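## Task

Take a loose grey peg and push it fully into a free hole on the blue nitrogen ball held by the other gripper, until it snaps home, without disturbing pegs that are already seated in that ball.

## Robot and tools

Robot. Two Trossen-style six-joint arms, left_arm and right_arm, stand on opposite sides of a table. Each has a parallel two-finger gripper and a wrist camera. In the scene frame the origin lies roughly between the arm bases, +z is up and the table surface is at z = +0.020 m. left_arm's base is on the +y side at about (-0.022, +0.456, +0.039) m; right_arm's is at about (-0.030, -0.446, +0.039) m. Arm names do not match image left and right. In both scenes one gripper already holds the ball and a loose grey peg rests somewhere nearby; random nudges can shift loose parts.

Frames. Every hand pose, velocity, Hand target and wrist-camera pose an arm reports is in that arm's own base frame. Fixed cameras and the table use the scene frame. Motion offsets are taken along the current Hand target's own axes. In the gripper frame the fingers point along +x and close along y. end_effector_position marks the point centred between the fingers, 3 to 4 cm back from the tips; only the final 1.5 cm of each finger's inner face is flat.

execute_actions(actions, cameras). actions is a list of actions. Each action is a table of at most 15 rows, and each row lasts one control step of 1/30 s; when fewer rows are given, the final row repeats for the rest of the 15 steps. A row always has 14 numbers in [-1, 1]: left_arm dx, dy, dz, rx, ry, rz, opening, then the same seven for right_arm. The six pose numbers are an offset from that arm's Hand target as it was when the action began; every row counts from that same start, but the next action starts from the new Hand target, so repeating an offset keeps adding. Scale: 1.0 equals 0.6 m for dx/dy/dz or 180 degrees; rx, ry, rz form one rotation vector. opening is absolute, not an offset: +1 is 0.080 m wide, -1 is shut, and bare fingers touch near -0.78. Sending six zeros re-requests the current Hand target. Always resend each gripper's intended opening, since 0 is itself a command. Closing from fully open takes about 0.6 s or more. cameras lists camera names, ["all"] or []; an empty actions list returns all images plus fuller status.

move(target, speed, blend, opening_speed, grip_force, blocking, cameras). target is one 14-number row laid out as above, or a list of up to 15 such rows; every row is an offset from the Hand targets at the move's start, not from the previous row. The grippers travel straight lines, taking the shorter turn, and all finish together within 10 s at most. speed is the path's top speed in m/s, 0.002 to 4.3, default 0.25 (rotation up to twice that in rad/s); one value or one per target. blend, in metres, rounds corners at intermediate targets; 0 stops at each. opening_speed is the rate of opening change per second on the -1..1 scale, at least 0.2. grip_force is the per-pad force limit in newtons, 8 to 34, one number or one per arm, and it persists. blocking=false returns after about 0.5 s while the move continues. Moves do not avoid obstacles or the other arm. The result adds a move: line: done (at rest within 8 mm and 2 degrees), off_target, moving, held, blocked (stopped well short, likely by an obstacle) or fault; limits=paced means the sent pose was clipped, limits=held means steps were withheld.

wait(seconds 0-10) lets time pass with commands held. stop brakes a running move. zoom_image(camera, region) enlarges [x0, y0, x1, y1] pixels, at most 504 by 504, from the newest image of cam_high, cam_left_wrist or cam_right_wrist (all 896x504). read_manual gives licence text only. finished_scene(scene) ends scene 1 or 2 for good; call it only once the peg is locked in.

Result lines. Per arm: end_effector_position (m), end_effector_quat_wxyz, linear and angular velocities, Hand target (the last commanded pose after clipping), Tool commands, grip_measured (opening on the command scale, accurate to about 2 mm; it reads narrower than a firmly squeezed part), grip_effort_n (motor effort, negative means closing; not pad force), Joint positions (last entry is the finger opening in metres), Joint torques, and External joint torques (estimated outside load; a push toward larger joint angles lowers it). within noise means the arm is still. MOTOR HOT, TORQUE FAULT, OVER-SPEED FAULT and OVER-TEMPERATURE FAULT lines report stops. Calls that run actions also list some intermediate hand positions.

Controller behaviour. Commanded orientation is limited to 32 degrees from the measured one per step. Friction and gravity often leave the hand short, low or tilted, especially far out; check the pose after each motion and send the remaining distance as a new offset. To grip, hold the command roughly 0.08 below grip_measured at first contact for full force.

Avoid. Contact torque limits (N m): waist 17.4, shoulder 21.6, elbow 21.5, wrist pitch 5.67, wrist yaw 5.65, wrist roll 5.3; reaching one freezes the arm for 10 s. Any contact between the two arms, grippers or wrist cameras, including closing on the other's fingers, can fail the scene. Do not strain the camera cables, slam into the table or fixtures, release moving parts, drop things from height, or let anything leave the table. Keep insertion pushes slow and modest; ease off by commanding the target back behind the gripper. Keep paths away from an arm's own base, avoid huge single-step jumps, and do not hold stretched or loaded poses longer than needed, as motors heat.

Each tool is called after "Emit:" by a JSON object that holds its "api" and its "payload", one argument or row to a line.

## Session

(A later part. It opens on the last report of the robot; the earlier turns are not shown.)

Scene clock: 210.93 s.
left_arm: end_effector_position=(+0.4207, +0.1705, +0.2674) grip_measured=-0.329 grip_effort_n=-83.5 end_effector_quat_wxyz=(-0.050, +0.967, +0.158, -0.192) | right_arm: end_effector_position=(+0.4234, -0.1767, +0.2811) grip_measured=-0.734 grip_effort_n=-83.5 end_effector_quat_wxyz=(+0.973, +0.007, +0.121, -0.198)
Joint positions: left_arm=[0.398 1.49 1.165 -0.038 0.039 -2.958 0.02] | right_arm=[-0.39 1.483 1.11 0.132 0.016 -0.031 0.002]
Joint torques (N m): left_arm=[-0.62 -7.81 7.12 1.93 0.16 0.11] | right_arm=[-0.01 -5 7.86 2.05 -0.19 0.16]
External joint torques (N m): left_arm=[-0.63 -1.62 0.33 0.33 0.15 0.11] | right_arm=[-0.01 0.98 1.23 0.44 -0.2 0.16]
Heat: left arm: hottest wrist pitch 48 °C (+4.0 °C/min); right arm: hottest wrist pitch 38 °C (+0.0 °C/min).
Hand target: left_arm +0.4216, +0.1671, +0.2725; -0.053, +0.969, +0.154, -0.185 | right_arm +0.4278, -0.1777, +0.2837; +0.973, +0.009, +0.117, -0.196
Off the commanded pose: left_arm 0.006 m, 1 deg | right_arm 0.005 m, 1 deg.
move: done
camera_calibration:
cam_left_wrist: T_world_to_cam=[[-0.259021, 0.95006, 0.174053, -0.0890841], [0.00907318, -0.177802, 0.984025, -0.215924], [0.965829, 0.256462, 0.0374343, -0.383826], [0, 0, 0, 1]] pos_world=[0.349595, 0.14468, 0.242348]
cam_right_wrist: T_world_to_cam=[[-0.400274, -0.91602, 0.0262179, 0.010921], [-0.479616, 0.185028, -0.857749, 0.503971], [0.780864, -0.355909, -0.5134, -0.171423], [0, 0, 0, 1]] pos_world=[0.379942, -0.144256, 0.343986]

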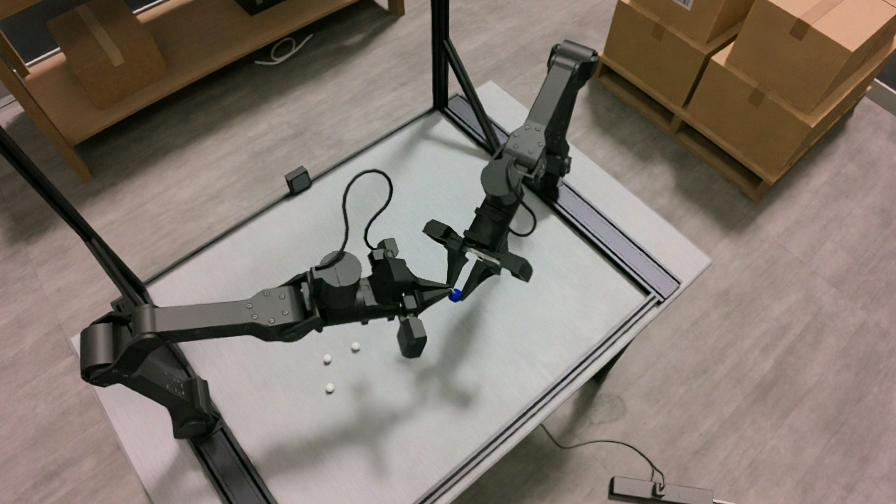

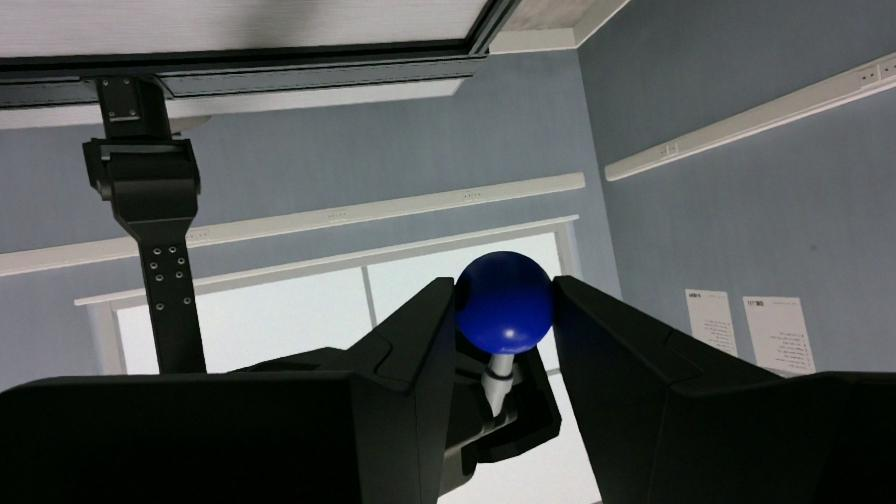

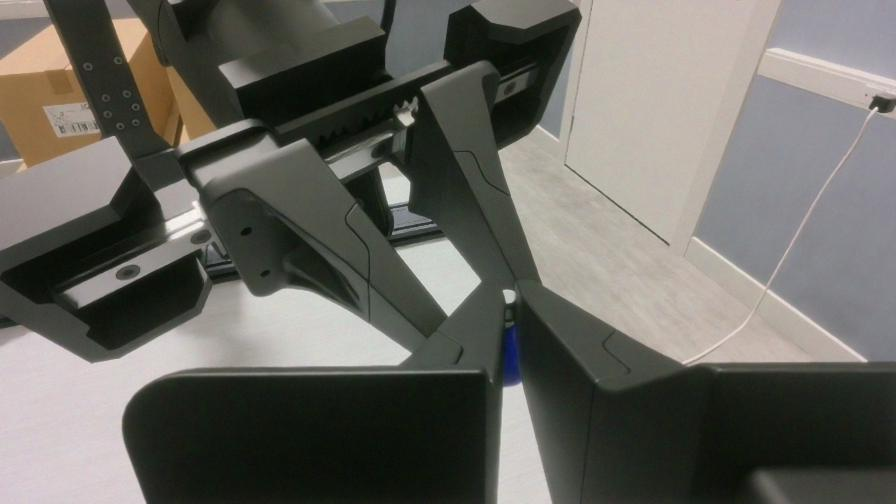

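Emit:
{"api": "move", "payload": {
  "target": [0,0,0,0,0,0,-0.465,0.0081,-0.0005,-0.0015,0,0,0,-0.9],
  "speed": 0.02,
  "cameras": ["all"]
}}

Emit:
{"api": "zoom_image", "payload": {
  "camera": "cam_right_wrist",
  "region": [468, 290, 558, 380]
}}

Emit:
{"api": "zoom_image", "payload": {
  "camera": "cam_left_wrist",
  "region": [424, 304, 584, 464]
}}

Emit:
{"api": "zoom_image", "payload": {
  "camera": "cam_high",
  "region": [438, 273, 466, 301]
}}

Scene clock: 213.03 s.
left_arm: end_effector_position=(+0.4200, +0.1719, +0.2670) grip_measured=-0.329 grip_effort_n=-83.5 end_effector_quat_wxyz=(-0.049, +0.967, +0.161, -0.193) | right_arm: end_effector_position=(+0.4268, -0.1792, +0.2811) grip_measured=-0.734 grip_effort_n=-83.5 end_effector_quat_wxyz=(+0.973, +0.007, +0.119, -0.199)
Joint positions: left_arm=[0.401 1.49 1.165 -0.041 0.037 -2.958 0.02] | right_arm=[-0.392 1.499 1.121 0.14 0.016 -0.031 0.002]
Joint torques (N m): left_arm=[-0.89 -7.82 7.1 2.08 0.24 0.11] | right_arm=[0.03 -4.95 7.54 2.1 -0.2 0.12]
External joint torques (N m): left_arm=[-0.9 -1.61 0.29 0.47 0.24 0.1] | right_arm=[0.01 1.23 0.81 0.45 -0.21 0.12]
Heat: left arm: hottest wrist pitch 48 °C (+3.0 °C/min); right arm: hottest wrist pitch 38 °C (+0.0 °C/min).
Hand target: left_arm +0.4216, +0.1671, +0.2725; -0.053, +0.969, +0.154, -0.185 | right_arm +0.4319, -0.1798, +0.2817; +0.973, +0.009, +0.117, -0.196
Off the commanded pose: left_arm 0.007 m, 1 deg | right_arm 0.005 m, 0 deg.
move: done
camera_calibration:
cam_left_wrist: T_world_to_cam=[[-0.26312, 0.948847, 0.174521, -0.0886763], [0.0123201, -0.177576, 0.98403, -0.216607], [0.964685, 0.261068, 0.0350338, -0.383084], [0, 0, 0, 1]] pos_world=[0.348891, 0.145687, 0.242045]
cam_right_wrist: T_world_to_cam=[[-0.402127, -0.915216, 0.0259552, 0.0110224], [-0.47618, 0.184843, -0.859701, 0.505166], [0.782014, -0.358068, -0.510138, -0.176682], [0, 0, 0, 1]] pos_world=[0.38315, -0.146552, 0.343873]

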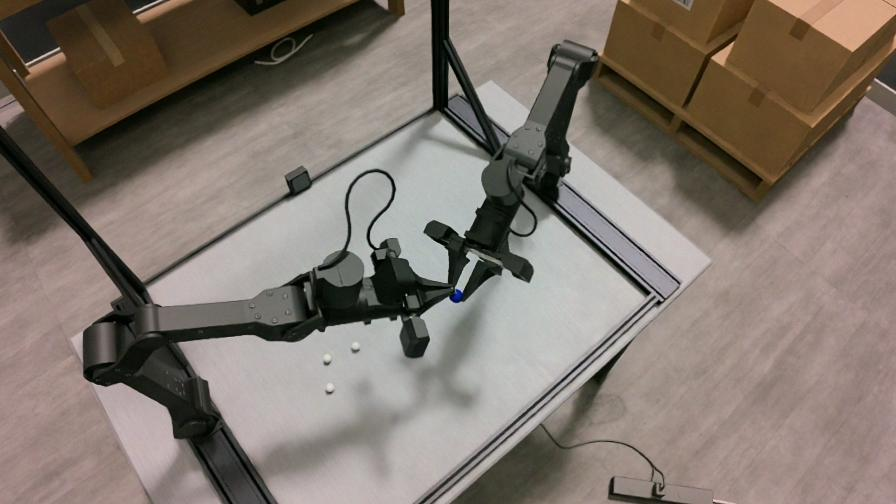

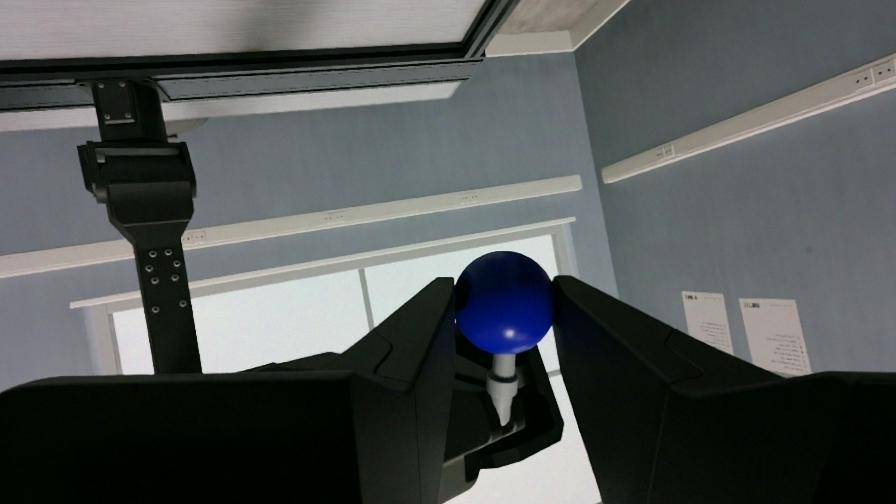

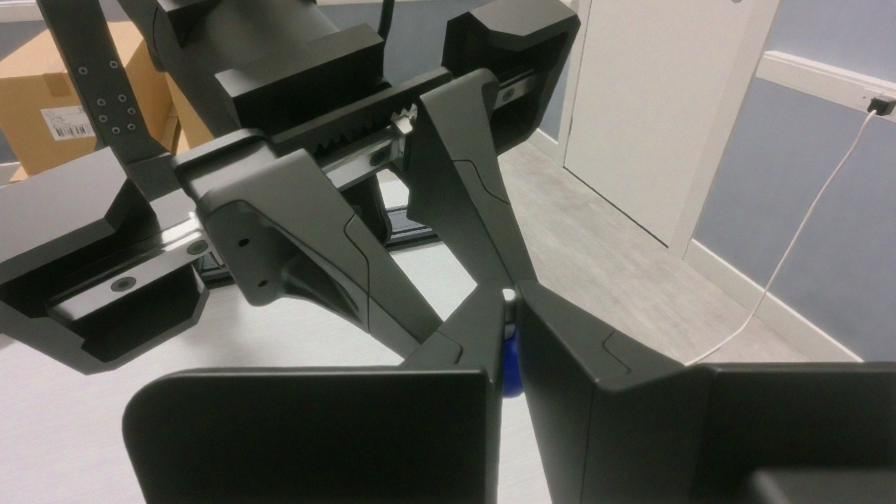

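Scaled by 5.600 from the camera's 896x504 image, which has a finer 1280x720 frame.

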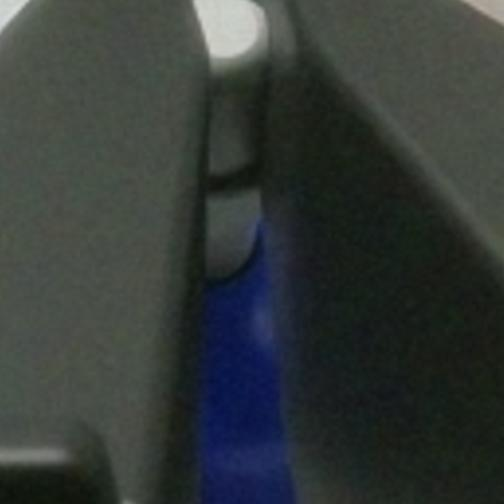

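Scaled by 3.150 from the camera's 896x504 image, which has a finer 1280x720 frame.

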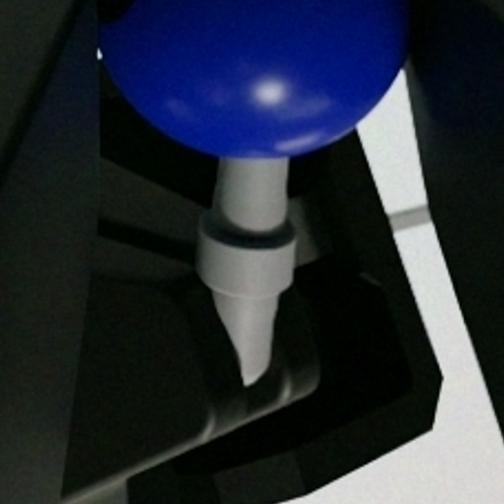

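Scaled by 18.000 from the camera's 896x504 image, which has a finer 1280x720 frame.

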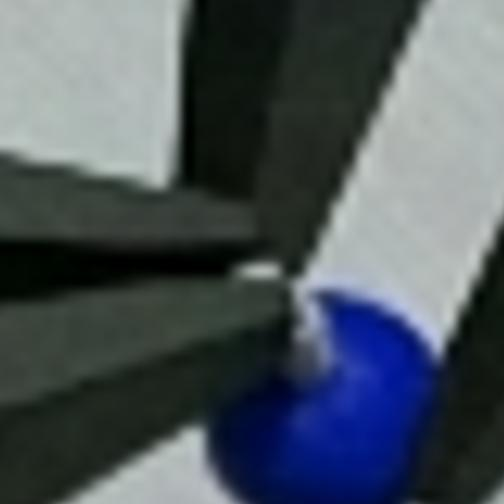

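Emit:
{"api": "move", "payload": {
  "target": [0,0,0,0,0,0,-0.465,0.0061,-0.0007,-0.0116,0,0,0,-0.9],
  "speed": 0.02,
  "cameras": ["all"]
}}

Emit:
{"api": "zoom_image", "payload": {
  "camera": "cam_right_wrist",
  "region": [468, 290, 558, 380]
}}

Emit:
{"api": "zoom_image", "payload": {
  "camera": "cam_left_wrist",
  "region": [424, 304, 584, 464]
}}

Emit:
{"api": "zoom_image", "payload": {
  "camera": "cam_high",
  "region": [438, 273, 466, 301]
}}

Scene clock: 215.93 s.
left_arm: end_effector_position=(+0.4196, +0.1729, +0.2670) grip_measured=-0.329 grip_effort_n=-83.5 end_effector_quat_wxyz=(-0.049, +0.966, +0.162, -0.194) | right_arm: end_effector_position=(+0.4299, -0.1814, +0.2825) grip_measured=-0.734 grip_effort_n=-83.5 end_effector_quat_wxyz=(+0.974, +0.006, +0.110, -0.200)
Joint positions: left_arm=[0.403 1.49 1.165 -0.041 0.035 -2.958 0.02] | right_arm=[-0.395 1.511 1.122 0.17 0.014 -0.031 0.002]
Joint torques (N m): left_arm=[-1 -7.82 7.09 2.09 0.32 0.11] | right_arm=[-0.11 -4.97 5.43 2.19 -0.23 0.14]
External joint torques (N m): left_arm=[-0.95 -1.74 0.41 0.52 0.31 0.11] | right_arm=[-0.12 1.32 -1.3 0.54 -0.23 0.14]
Heat: left arm: hottest wrist pitch 49 °C (+4.0 °C/min); right arm: hottest wrist pitch 39 °C (+1.0 °C/min).
Hand target: left_arm +0.4216, +0.1671, +0.2725; -0.053, +0.969, +0.154, -0.185 | right_arm +0.4334, -0.1811, +0.2741; +0.974, +0.009, +0.117, -0.196
Off the commanded pose: left_arm 0.008 m, 1 deg | right_arm 0.009 m, 1 deg.
move: off_target (right_arm)
camera_calibration:
cam_left_wrist: T_world_to_cam=[[-0.266259, 0.94788, 0.175012, -0.0884018], [0.0130432, -0.178006, 0.983943, -0.216629], [0.963813, 0.264267, 0.0350325, -0.383164], [0, 0, 0, 1]] pos_world=[0.348586, 0.14649, 0.242045]
cam_right_wrist: T_world_to_cam=[[-0.403296, -0.914723, 0.0251864, 0.0110939], [-0.460953, 0.179301, -0.869123, 0.503337], [0.79049, -0.362124, -0.493955, -0.188214], [0, 0, 0, 1]] pos_world=[0.38527, -0.148258, 0.344213]

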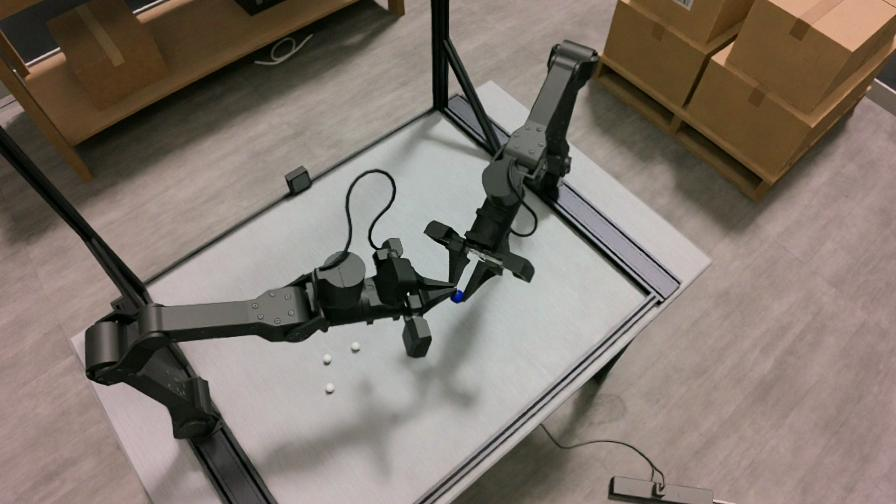

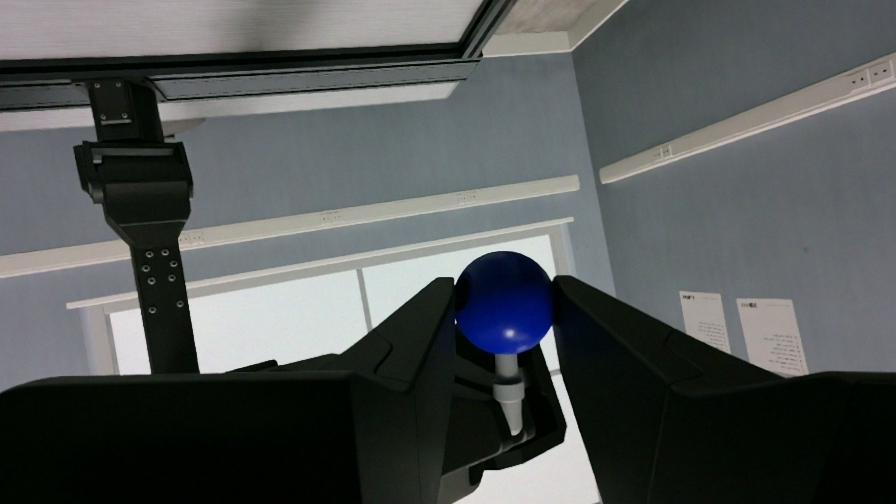

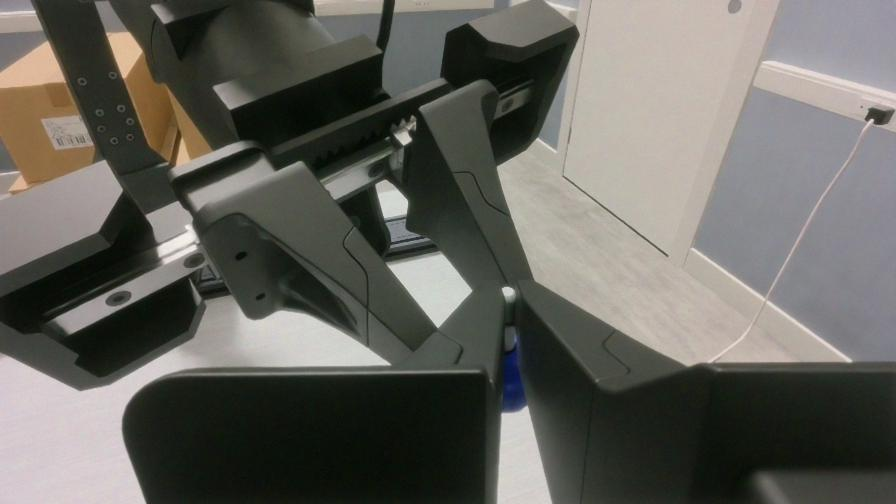

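Scaled by 5.600 from the camera's 896x504 image, which has a finer 1280x720 frame.

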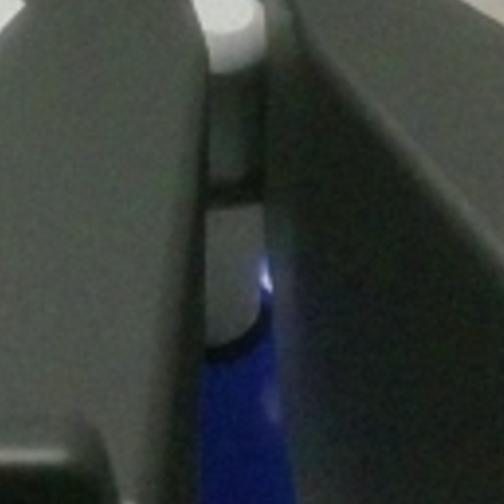

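Scaled by 3.150 from the camera's 896x504 image, which has a finer 1280x720 frame.

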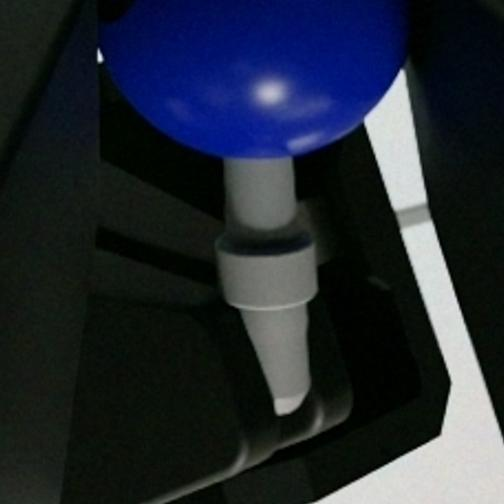

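Scaled by 18.000 from the camera's 896x504 image, which has a finer 1280x720 frame.

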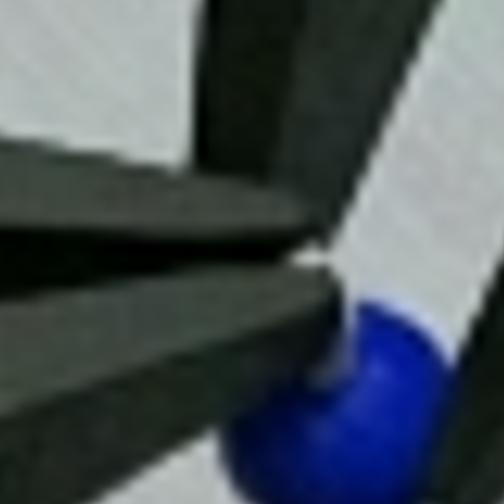

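Emit:
{"api": "move", "payload": {
  "target": [0,0,0,0,0,0,-0.465,-0.0049,0.0027,-0.0097,0,0,0,-0.9],
  "speed": 0.02,
  "cameras": ["all"]
}}

Emit:
{"api": "zoom_image", "payload": {
  "camera": "cam_right_wrist",
  "region": [468, 290, 558, 380]
}}

Emit:
{"api": "zoom_image", "payload": {
  "camera": "cam_left_wrist",
  "region": [424, 304, 584, 464]
}}

Emit:
{"api": "zoom_image", "payload": {
  "camera": "cam_high",
  "region": [438, 273, 466, 301]
}}

Scene clock: 218.23 s.
left_arm: end_effector_position=(+0.4192, +0.1727, +0.2660) grip_measured=-0.329 grip_effort_n=-83.5 end_effector_quat_wxyz=(-0.049, +0.966, +0.162, -0.196) | right_arm: end_effector_position=(+0.4297, -0.1808, +0.2786) grip_measured=-0.734 grip_effort_n=-83.5 end_effector_quat_wxyz=(+0.974, +0.005, +0.107, -0.200)
Joint positions: left_arm=[0.403 1.49 1.165 -0.045 0.035 -2.958 0.02] | right_arm=[-0.394 1.511 1.102 0.197 0.014 -0.031 0.002]
Joint torques (N m): left_arm=[-1.04 -7.86 7.08 2.38 0.31 0.11] | right_arm=[0.45 -6.39 4.37 1.65 -0.09 0.16]
External joint torques (N m): left_arm=[-1.06 -1.64 0.31 0.78 0.31 0.11] | right_arm=[0.47 -0.08 -2.37 -0.01 -0.09 0.15]
Heat: left arm: hottest wrist pitch 49 °C (+4.1 °C/min); right arm: hottest wrist pitch 39 °C (+1.0 °C/min).
Hand target: left_arm +0.4215, +0.1671, +0.2725; -0.053, +0.969, +0.154, -0.185 | right_arm +0.4301, -0.1782, +0.2690; +0.973, +0.009, +0.117, -0.196
Off the commanded pose: left_arm 0.009 m, 2 deg | right_arm 0.010 m, 1 deg.
move: off_target (left_arm, right_arm)
camera_calibration:
cam_left_wrist: T_world_to_cam=[[-0.265474, 0.948191, 0.174522, -0.0884574], [0.0172652, -0.176312, 0.984183, -0.217933], [0.963963, 0.264288, 0.0304356, -0.381563], [0, 0, 0, 1]] pos_world=[0.348093, 0.146293, 0.241537]
cam_right_wrist: T_world_to_cam=[[-0.402368, -0.915136, 0.0250162, 0.0111029], [-0.456583, 0.176916, -0.871913, 0.498159], [0.793493, -0.362252, -0.489021, -0.192383], [0, 0, 0, 1]] pos_world=[0.384573, -0.147663, 0.339995]

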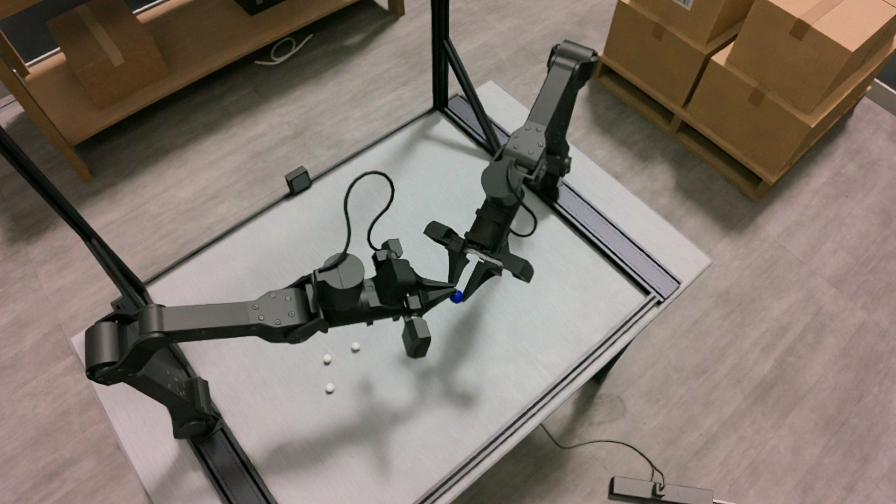

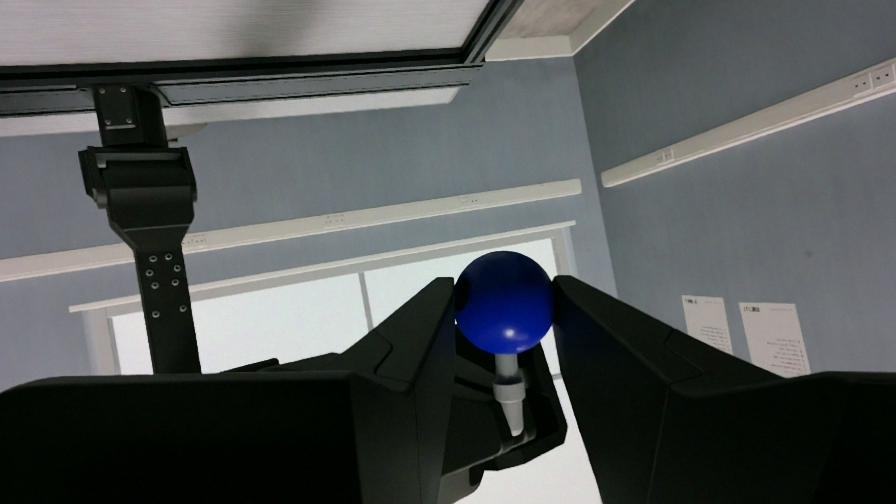

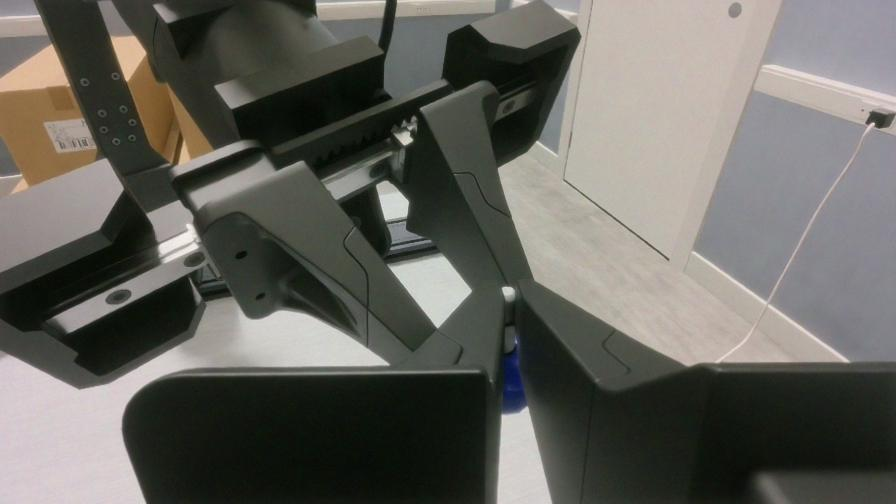

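Scaled by 5.600 from the camera's 896x504 image, which has a finer 1280x720 frame.

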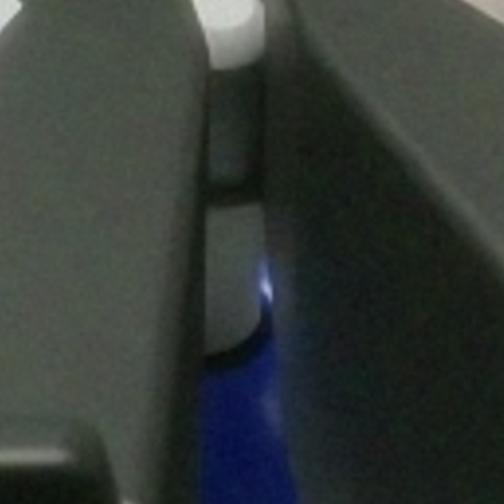

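Scaled by 3.150 from the camera's 896x504 image, which has a finer 1280x720 frame.

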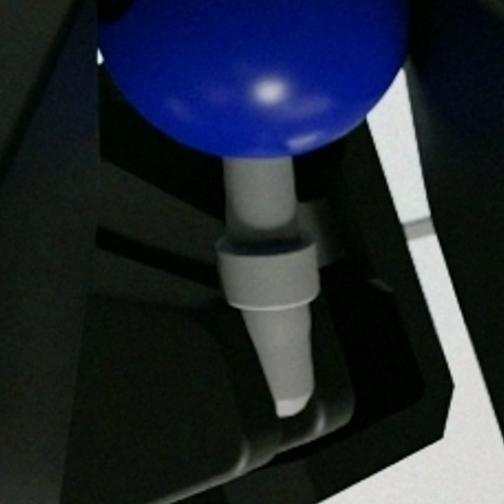

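Scaled by 18.000 from the camera's 896x504 image, which has a finer 1280x720 frame.

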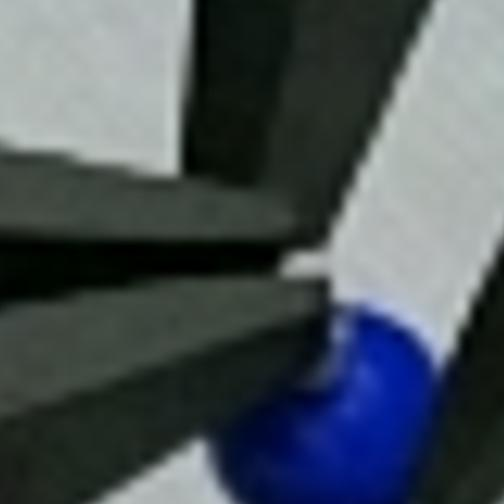

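Emit:
{"api": "move", "payload": {
  "target": [0,0,0,0,0,0,-0.465,-0.0045,0.0042,-0.0027,0,0,0,-0.9],
  "speed": 0.02,
  "cameras": ["all"]
}}

Emit:
{"api": "zoom_image", "payload": {
  "camera": "cam_right_wrist",
  "region": [468, 290, 558, 380]
}}

Emit:
{"api": "zoom_image", "payload": {
  "camera": "cam_left_wrist",
  "region": [424, 304, 584, 464]
}}

Emit:
{"api": "zoom_image", "payload": {
  "camera": "cam_high",
  "region": [438, 273, 466, 301]
}}

Scene clock: 220.67 s.
left_arm: end_effector_position=(+0.4197, +0.1716, +0.2660) grip_measured=-0.329 grip_effort_n=-83.5 end_effector_quat_wxyz=(-0.049, +0.966, +0.161, -0.196) | right_arm: end_effector_position=(+0.4290, -0.1787, +0.2741) grip_measured=-0.734 grip_effort_n=-83.5 end_effector_quat_wxyz=(+0.973, +0.005, +0.111, -0.200)
Joint positions: left_arm=[0.4 1.49 1.165 -0.046 0.035 -2.958 0.02] | right_arm=[-0.388 1.509 1.088 0.201 0.021 -0.031 0.002]
Joint torques (N m): left_arm=[-0.8 -7.84 7.09 2.41 0.32 0.11] | right_arm=[0.63 -7.18 4.29 1.61 -0.04 0.23]
External joint torques (N m): left_arm=[-0.78 -1.6 0.24 0.79 0.31 0.11] | right_arm=[0.61 -0.89 -2.43 -0.05 -0.04 0.23]
Heat: left arm: hottest wrist pitch 49 °C (+4.0 °C/min); right arm: hottest wrist pitch 39 °C (+0.0 °C/min).
Hand target: left_arm +0.4216, +0.1670, +0.2725; -0.053, +0.969, +0.154, -0.185 | right_arm +0.4283, -0.1747, +0.2681; +0.974, +0.009, +0.117, -0.196
Off the commanded pose: left_arm 0.008 m, 2 deg | right_arm 0.007 m, 1 deg.
move: done
camera_calibration:
cam_left_wrist: T_world_to_cam=[[-0.262947, 0.948912, 0.174426, -0.0884385], [0.0171612, -0.176159, 0.984212, -0.217993], [0.964658, 0.261789, 0.0300361, -0.381494], [0, 0, 0, 1]] pos_world=[0.348497, 0.14539, 0.241436]
cam_right_wrist: T_world_to_cam=[[-0.403431, -0.914615, 0.0268841, 0.0129028], [-0.462704, 0.178572, -0.868341, 0.495618], [0.789398, -0.362755, -0.495238, -0.189814], [0, 0, 0, 1]] pos_world=[0.384368, -0.145558, 0.336016]

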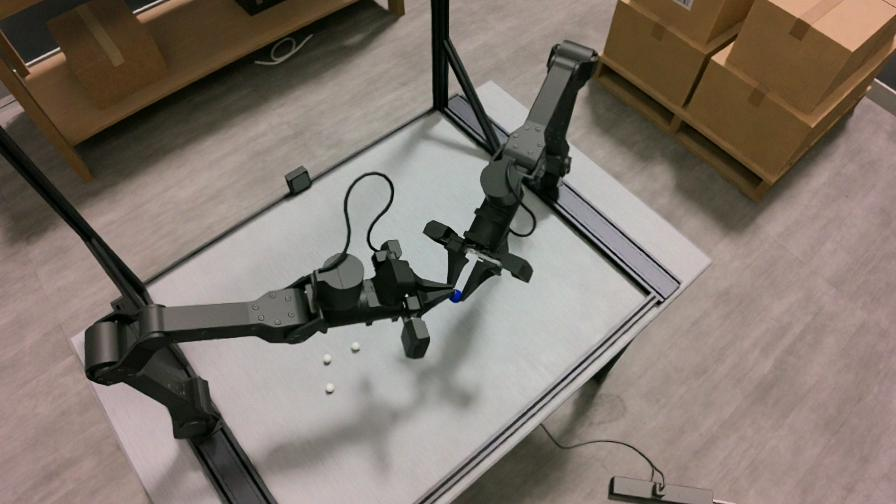

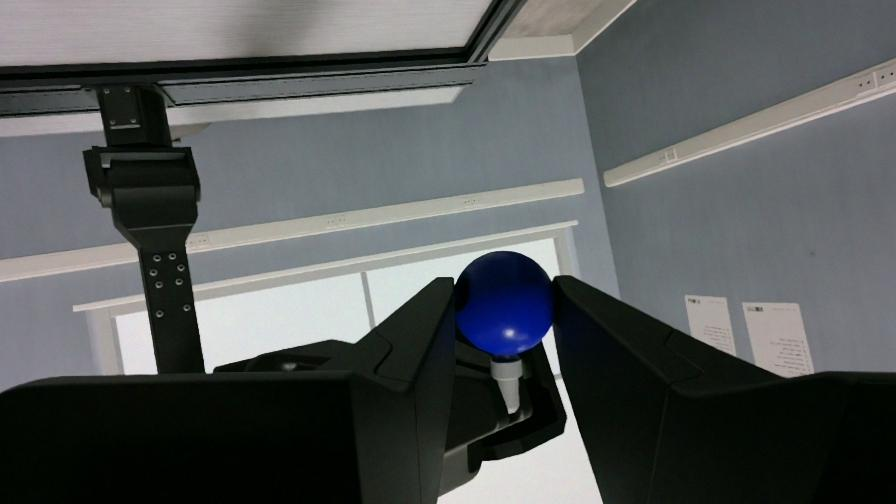

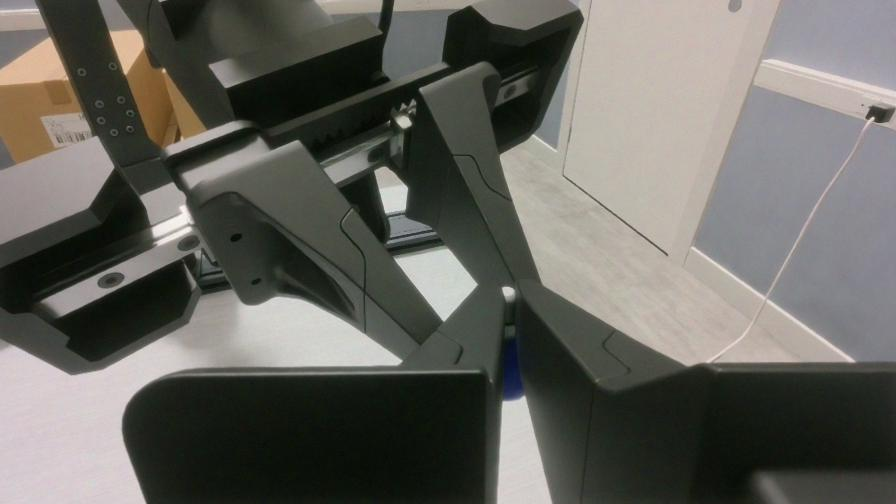

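Scaled by 5.600 from the camera's 896x504 image, which has a finer 1280x720 frame.

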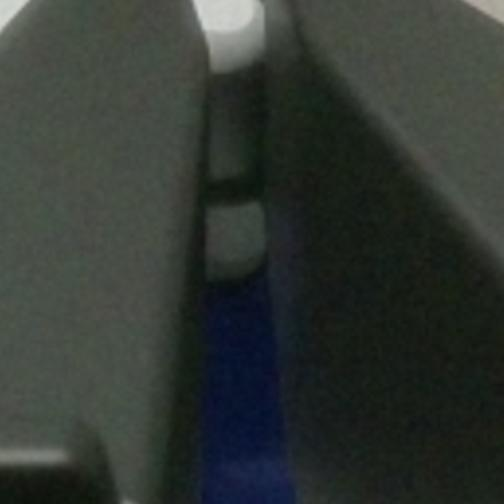

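Scaled by 3.150 from the camera's 896x504 image, which has a finer 1280x720 frame.

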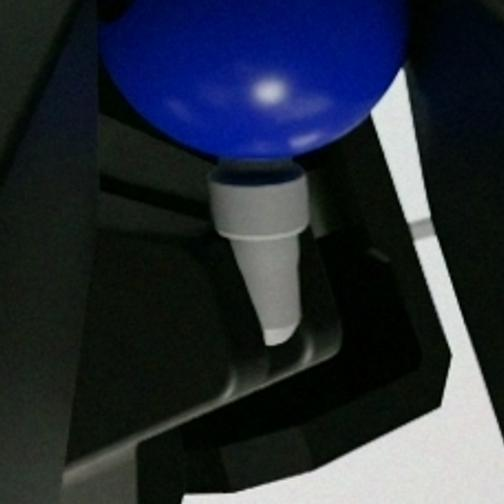

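Scaled by 18.000 from the camera's 896x504 image, which has a finer 1280x720 frame.

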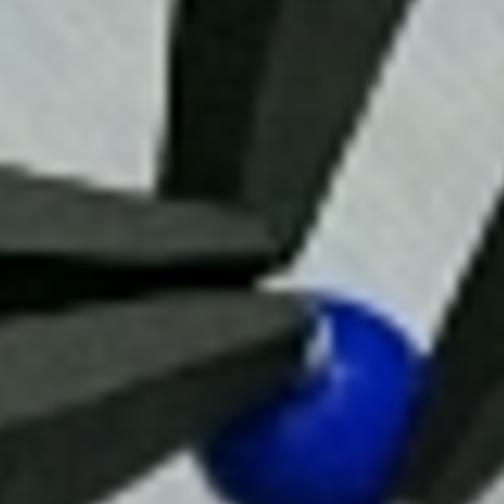

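Emit:
{"api": "move", "payload": {
  "target": [0,0,0,0,0,0,-0.465,0.0045,-0.0008,-0.0127,0,0,0,-0.9],
  "speed": 0.02,
  "cameras": ["all"]
}}

Emit:
{"api": "zoom_image", "payload": {
  "camera": "cam_right_wrist",
  "region": [468, 290, 558, 380]
}}

Emit:
{"api": "zoom_image", "payload": {
  "camera": "cam_left_wrist",
  "region": [424, 304, 584, 464]
}}

Emit:
{"api": "zoom_image", "payload": {
  "camera": "cam_high",
  "region": [438, 273, 466, 301]
}}

Scene clock: 222.53 s.
left_arm: end_effector_position=(+0.4196, +0.1716, +0.2657) grip_measured=-0.329 grip_effort_n=-83.5 end_effector_quat_wxyz=(-0.049, +0.966, +0.161, -0.196) | right_arm: end_effector_position=(+0.4286, -0.1786, +0.2720) grip_measured=-0.734 grip_effort_n=-83.5 end_effector_quat_wxyz=(+0.974, +0.004, +0.104, -0.201)
Joint positions: left_arm=[0.4 1.49 1.165 -0.047 0.035 -2.958 0.02] | right_arm=[-0.388 1.509 1.067 0.236 0.021 -0.031 0.002]
Joint torques (N m): left_arm=[-0.79 -7.86 7.09 2.49 0.31 0.12] | right_arm=[0.39 -6.24 3.95 1.39 -0.15 0.19]
External joint torques (N m): left_arm=[-0.79 -1.64 0.27 0.88 0.31 0.11] | right_arm=[0.42 -0.01 -2.72 -0.26 -0.16 0.19]
Heat: left arm: hottest wrist pitch 49 °C (+4.0 °C/min); right arm: hottest wrist pitch 39 °C (+0.0 °C/min).
Hand target: left_arm +0.4216, +0.1671, +0.2725; -0.053, +0.969, +0.154, -0.185 | right_arm +0.4288, -0.1757, +0.2599; +0.973, +0.009, +0.117, -0.196
Off the commanded pose: left_arm 0.008 m, 2 deg | right_arm 0.012 m, 2 deg.
move: off_target (right_arm)
camera_calibration:
cam_left_wrist: T_world_to_cam=[[-0.262766, 0.948983, 0.174313, -0.0883986], [0.0181744, -0.175762, 0.984265, -0.218332], [0.964688, 0.261799, 0.028937, -0.381117], [0, 0, 0, 1]] pos_world=[0.348399, 0.14529, 0.241334]
cam_right_wrist: T_world_to_cam=[[-0.403825, -0.914452, 0.026514, 0.0132942], [-0.451353, 0.173942, -0.875228, 0.489742], [0.795742, -0.365406, -0.482983, -0.197134], [0, 0, 0, 1]] pos_world=[0.383283, -0.145064, 0.333071]

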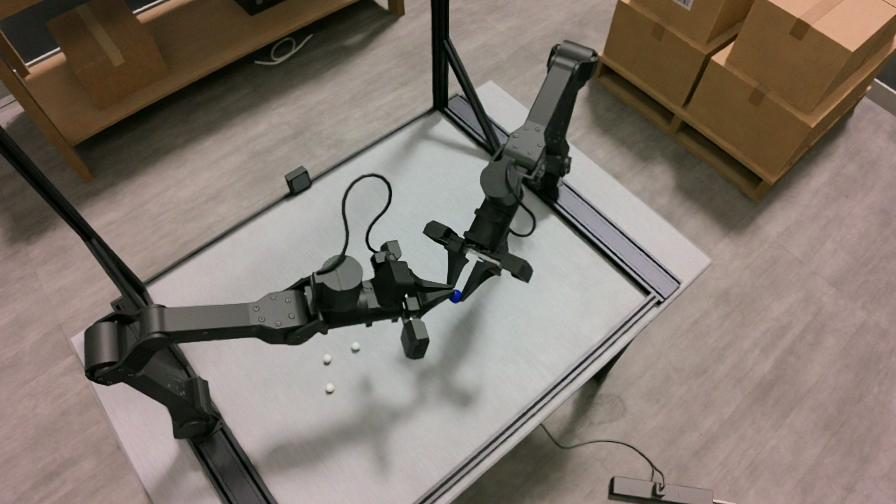

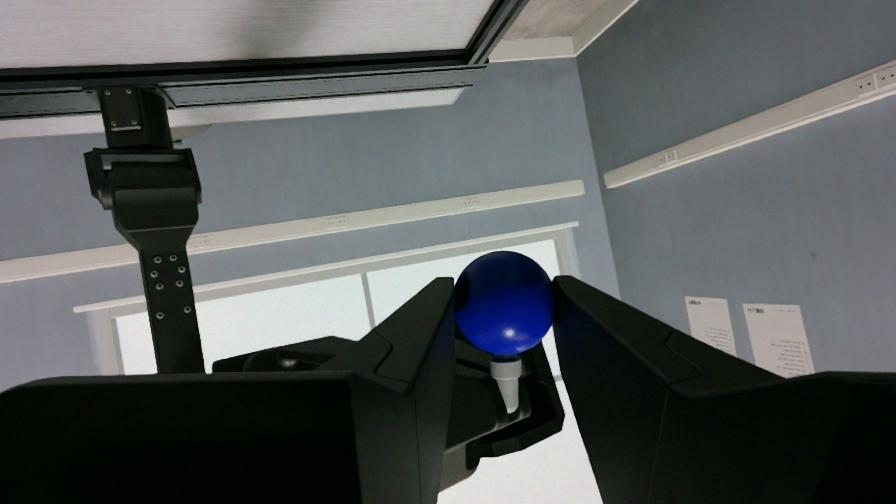

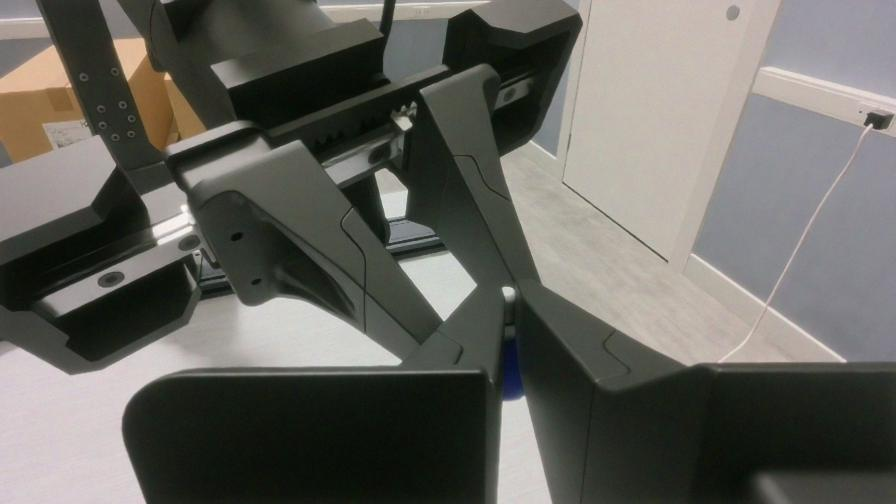

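Scaled by 5.600 from the camera's 896x504 image, which has a finer 1280x720 frame.

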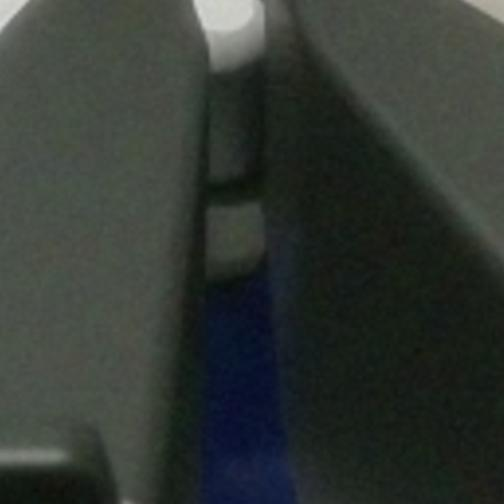

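Scaled by 3.150 from the camera's 896x504 image, which has a finer 1280x720 frame.

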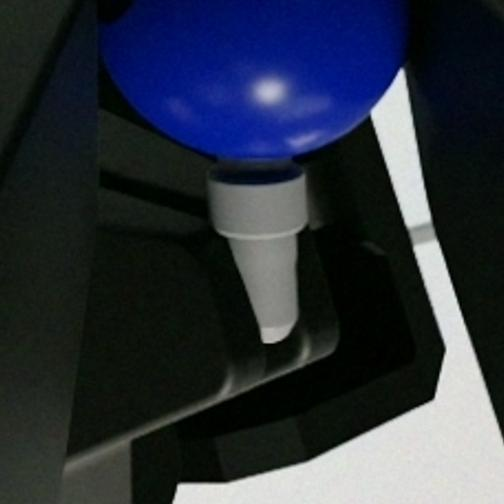

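Scaled by 18.000 from the camera's 896x504 image, which has a finer 1280x720 frame.

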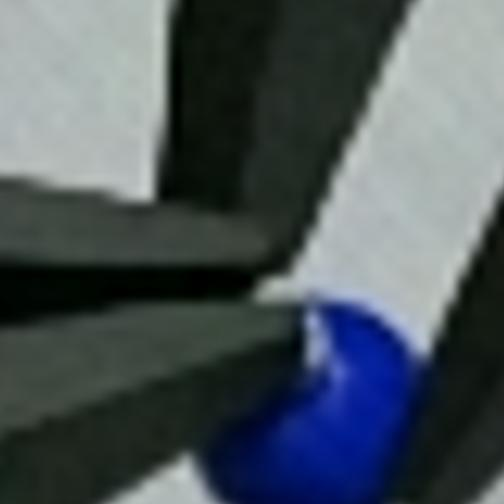

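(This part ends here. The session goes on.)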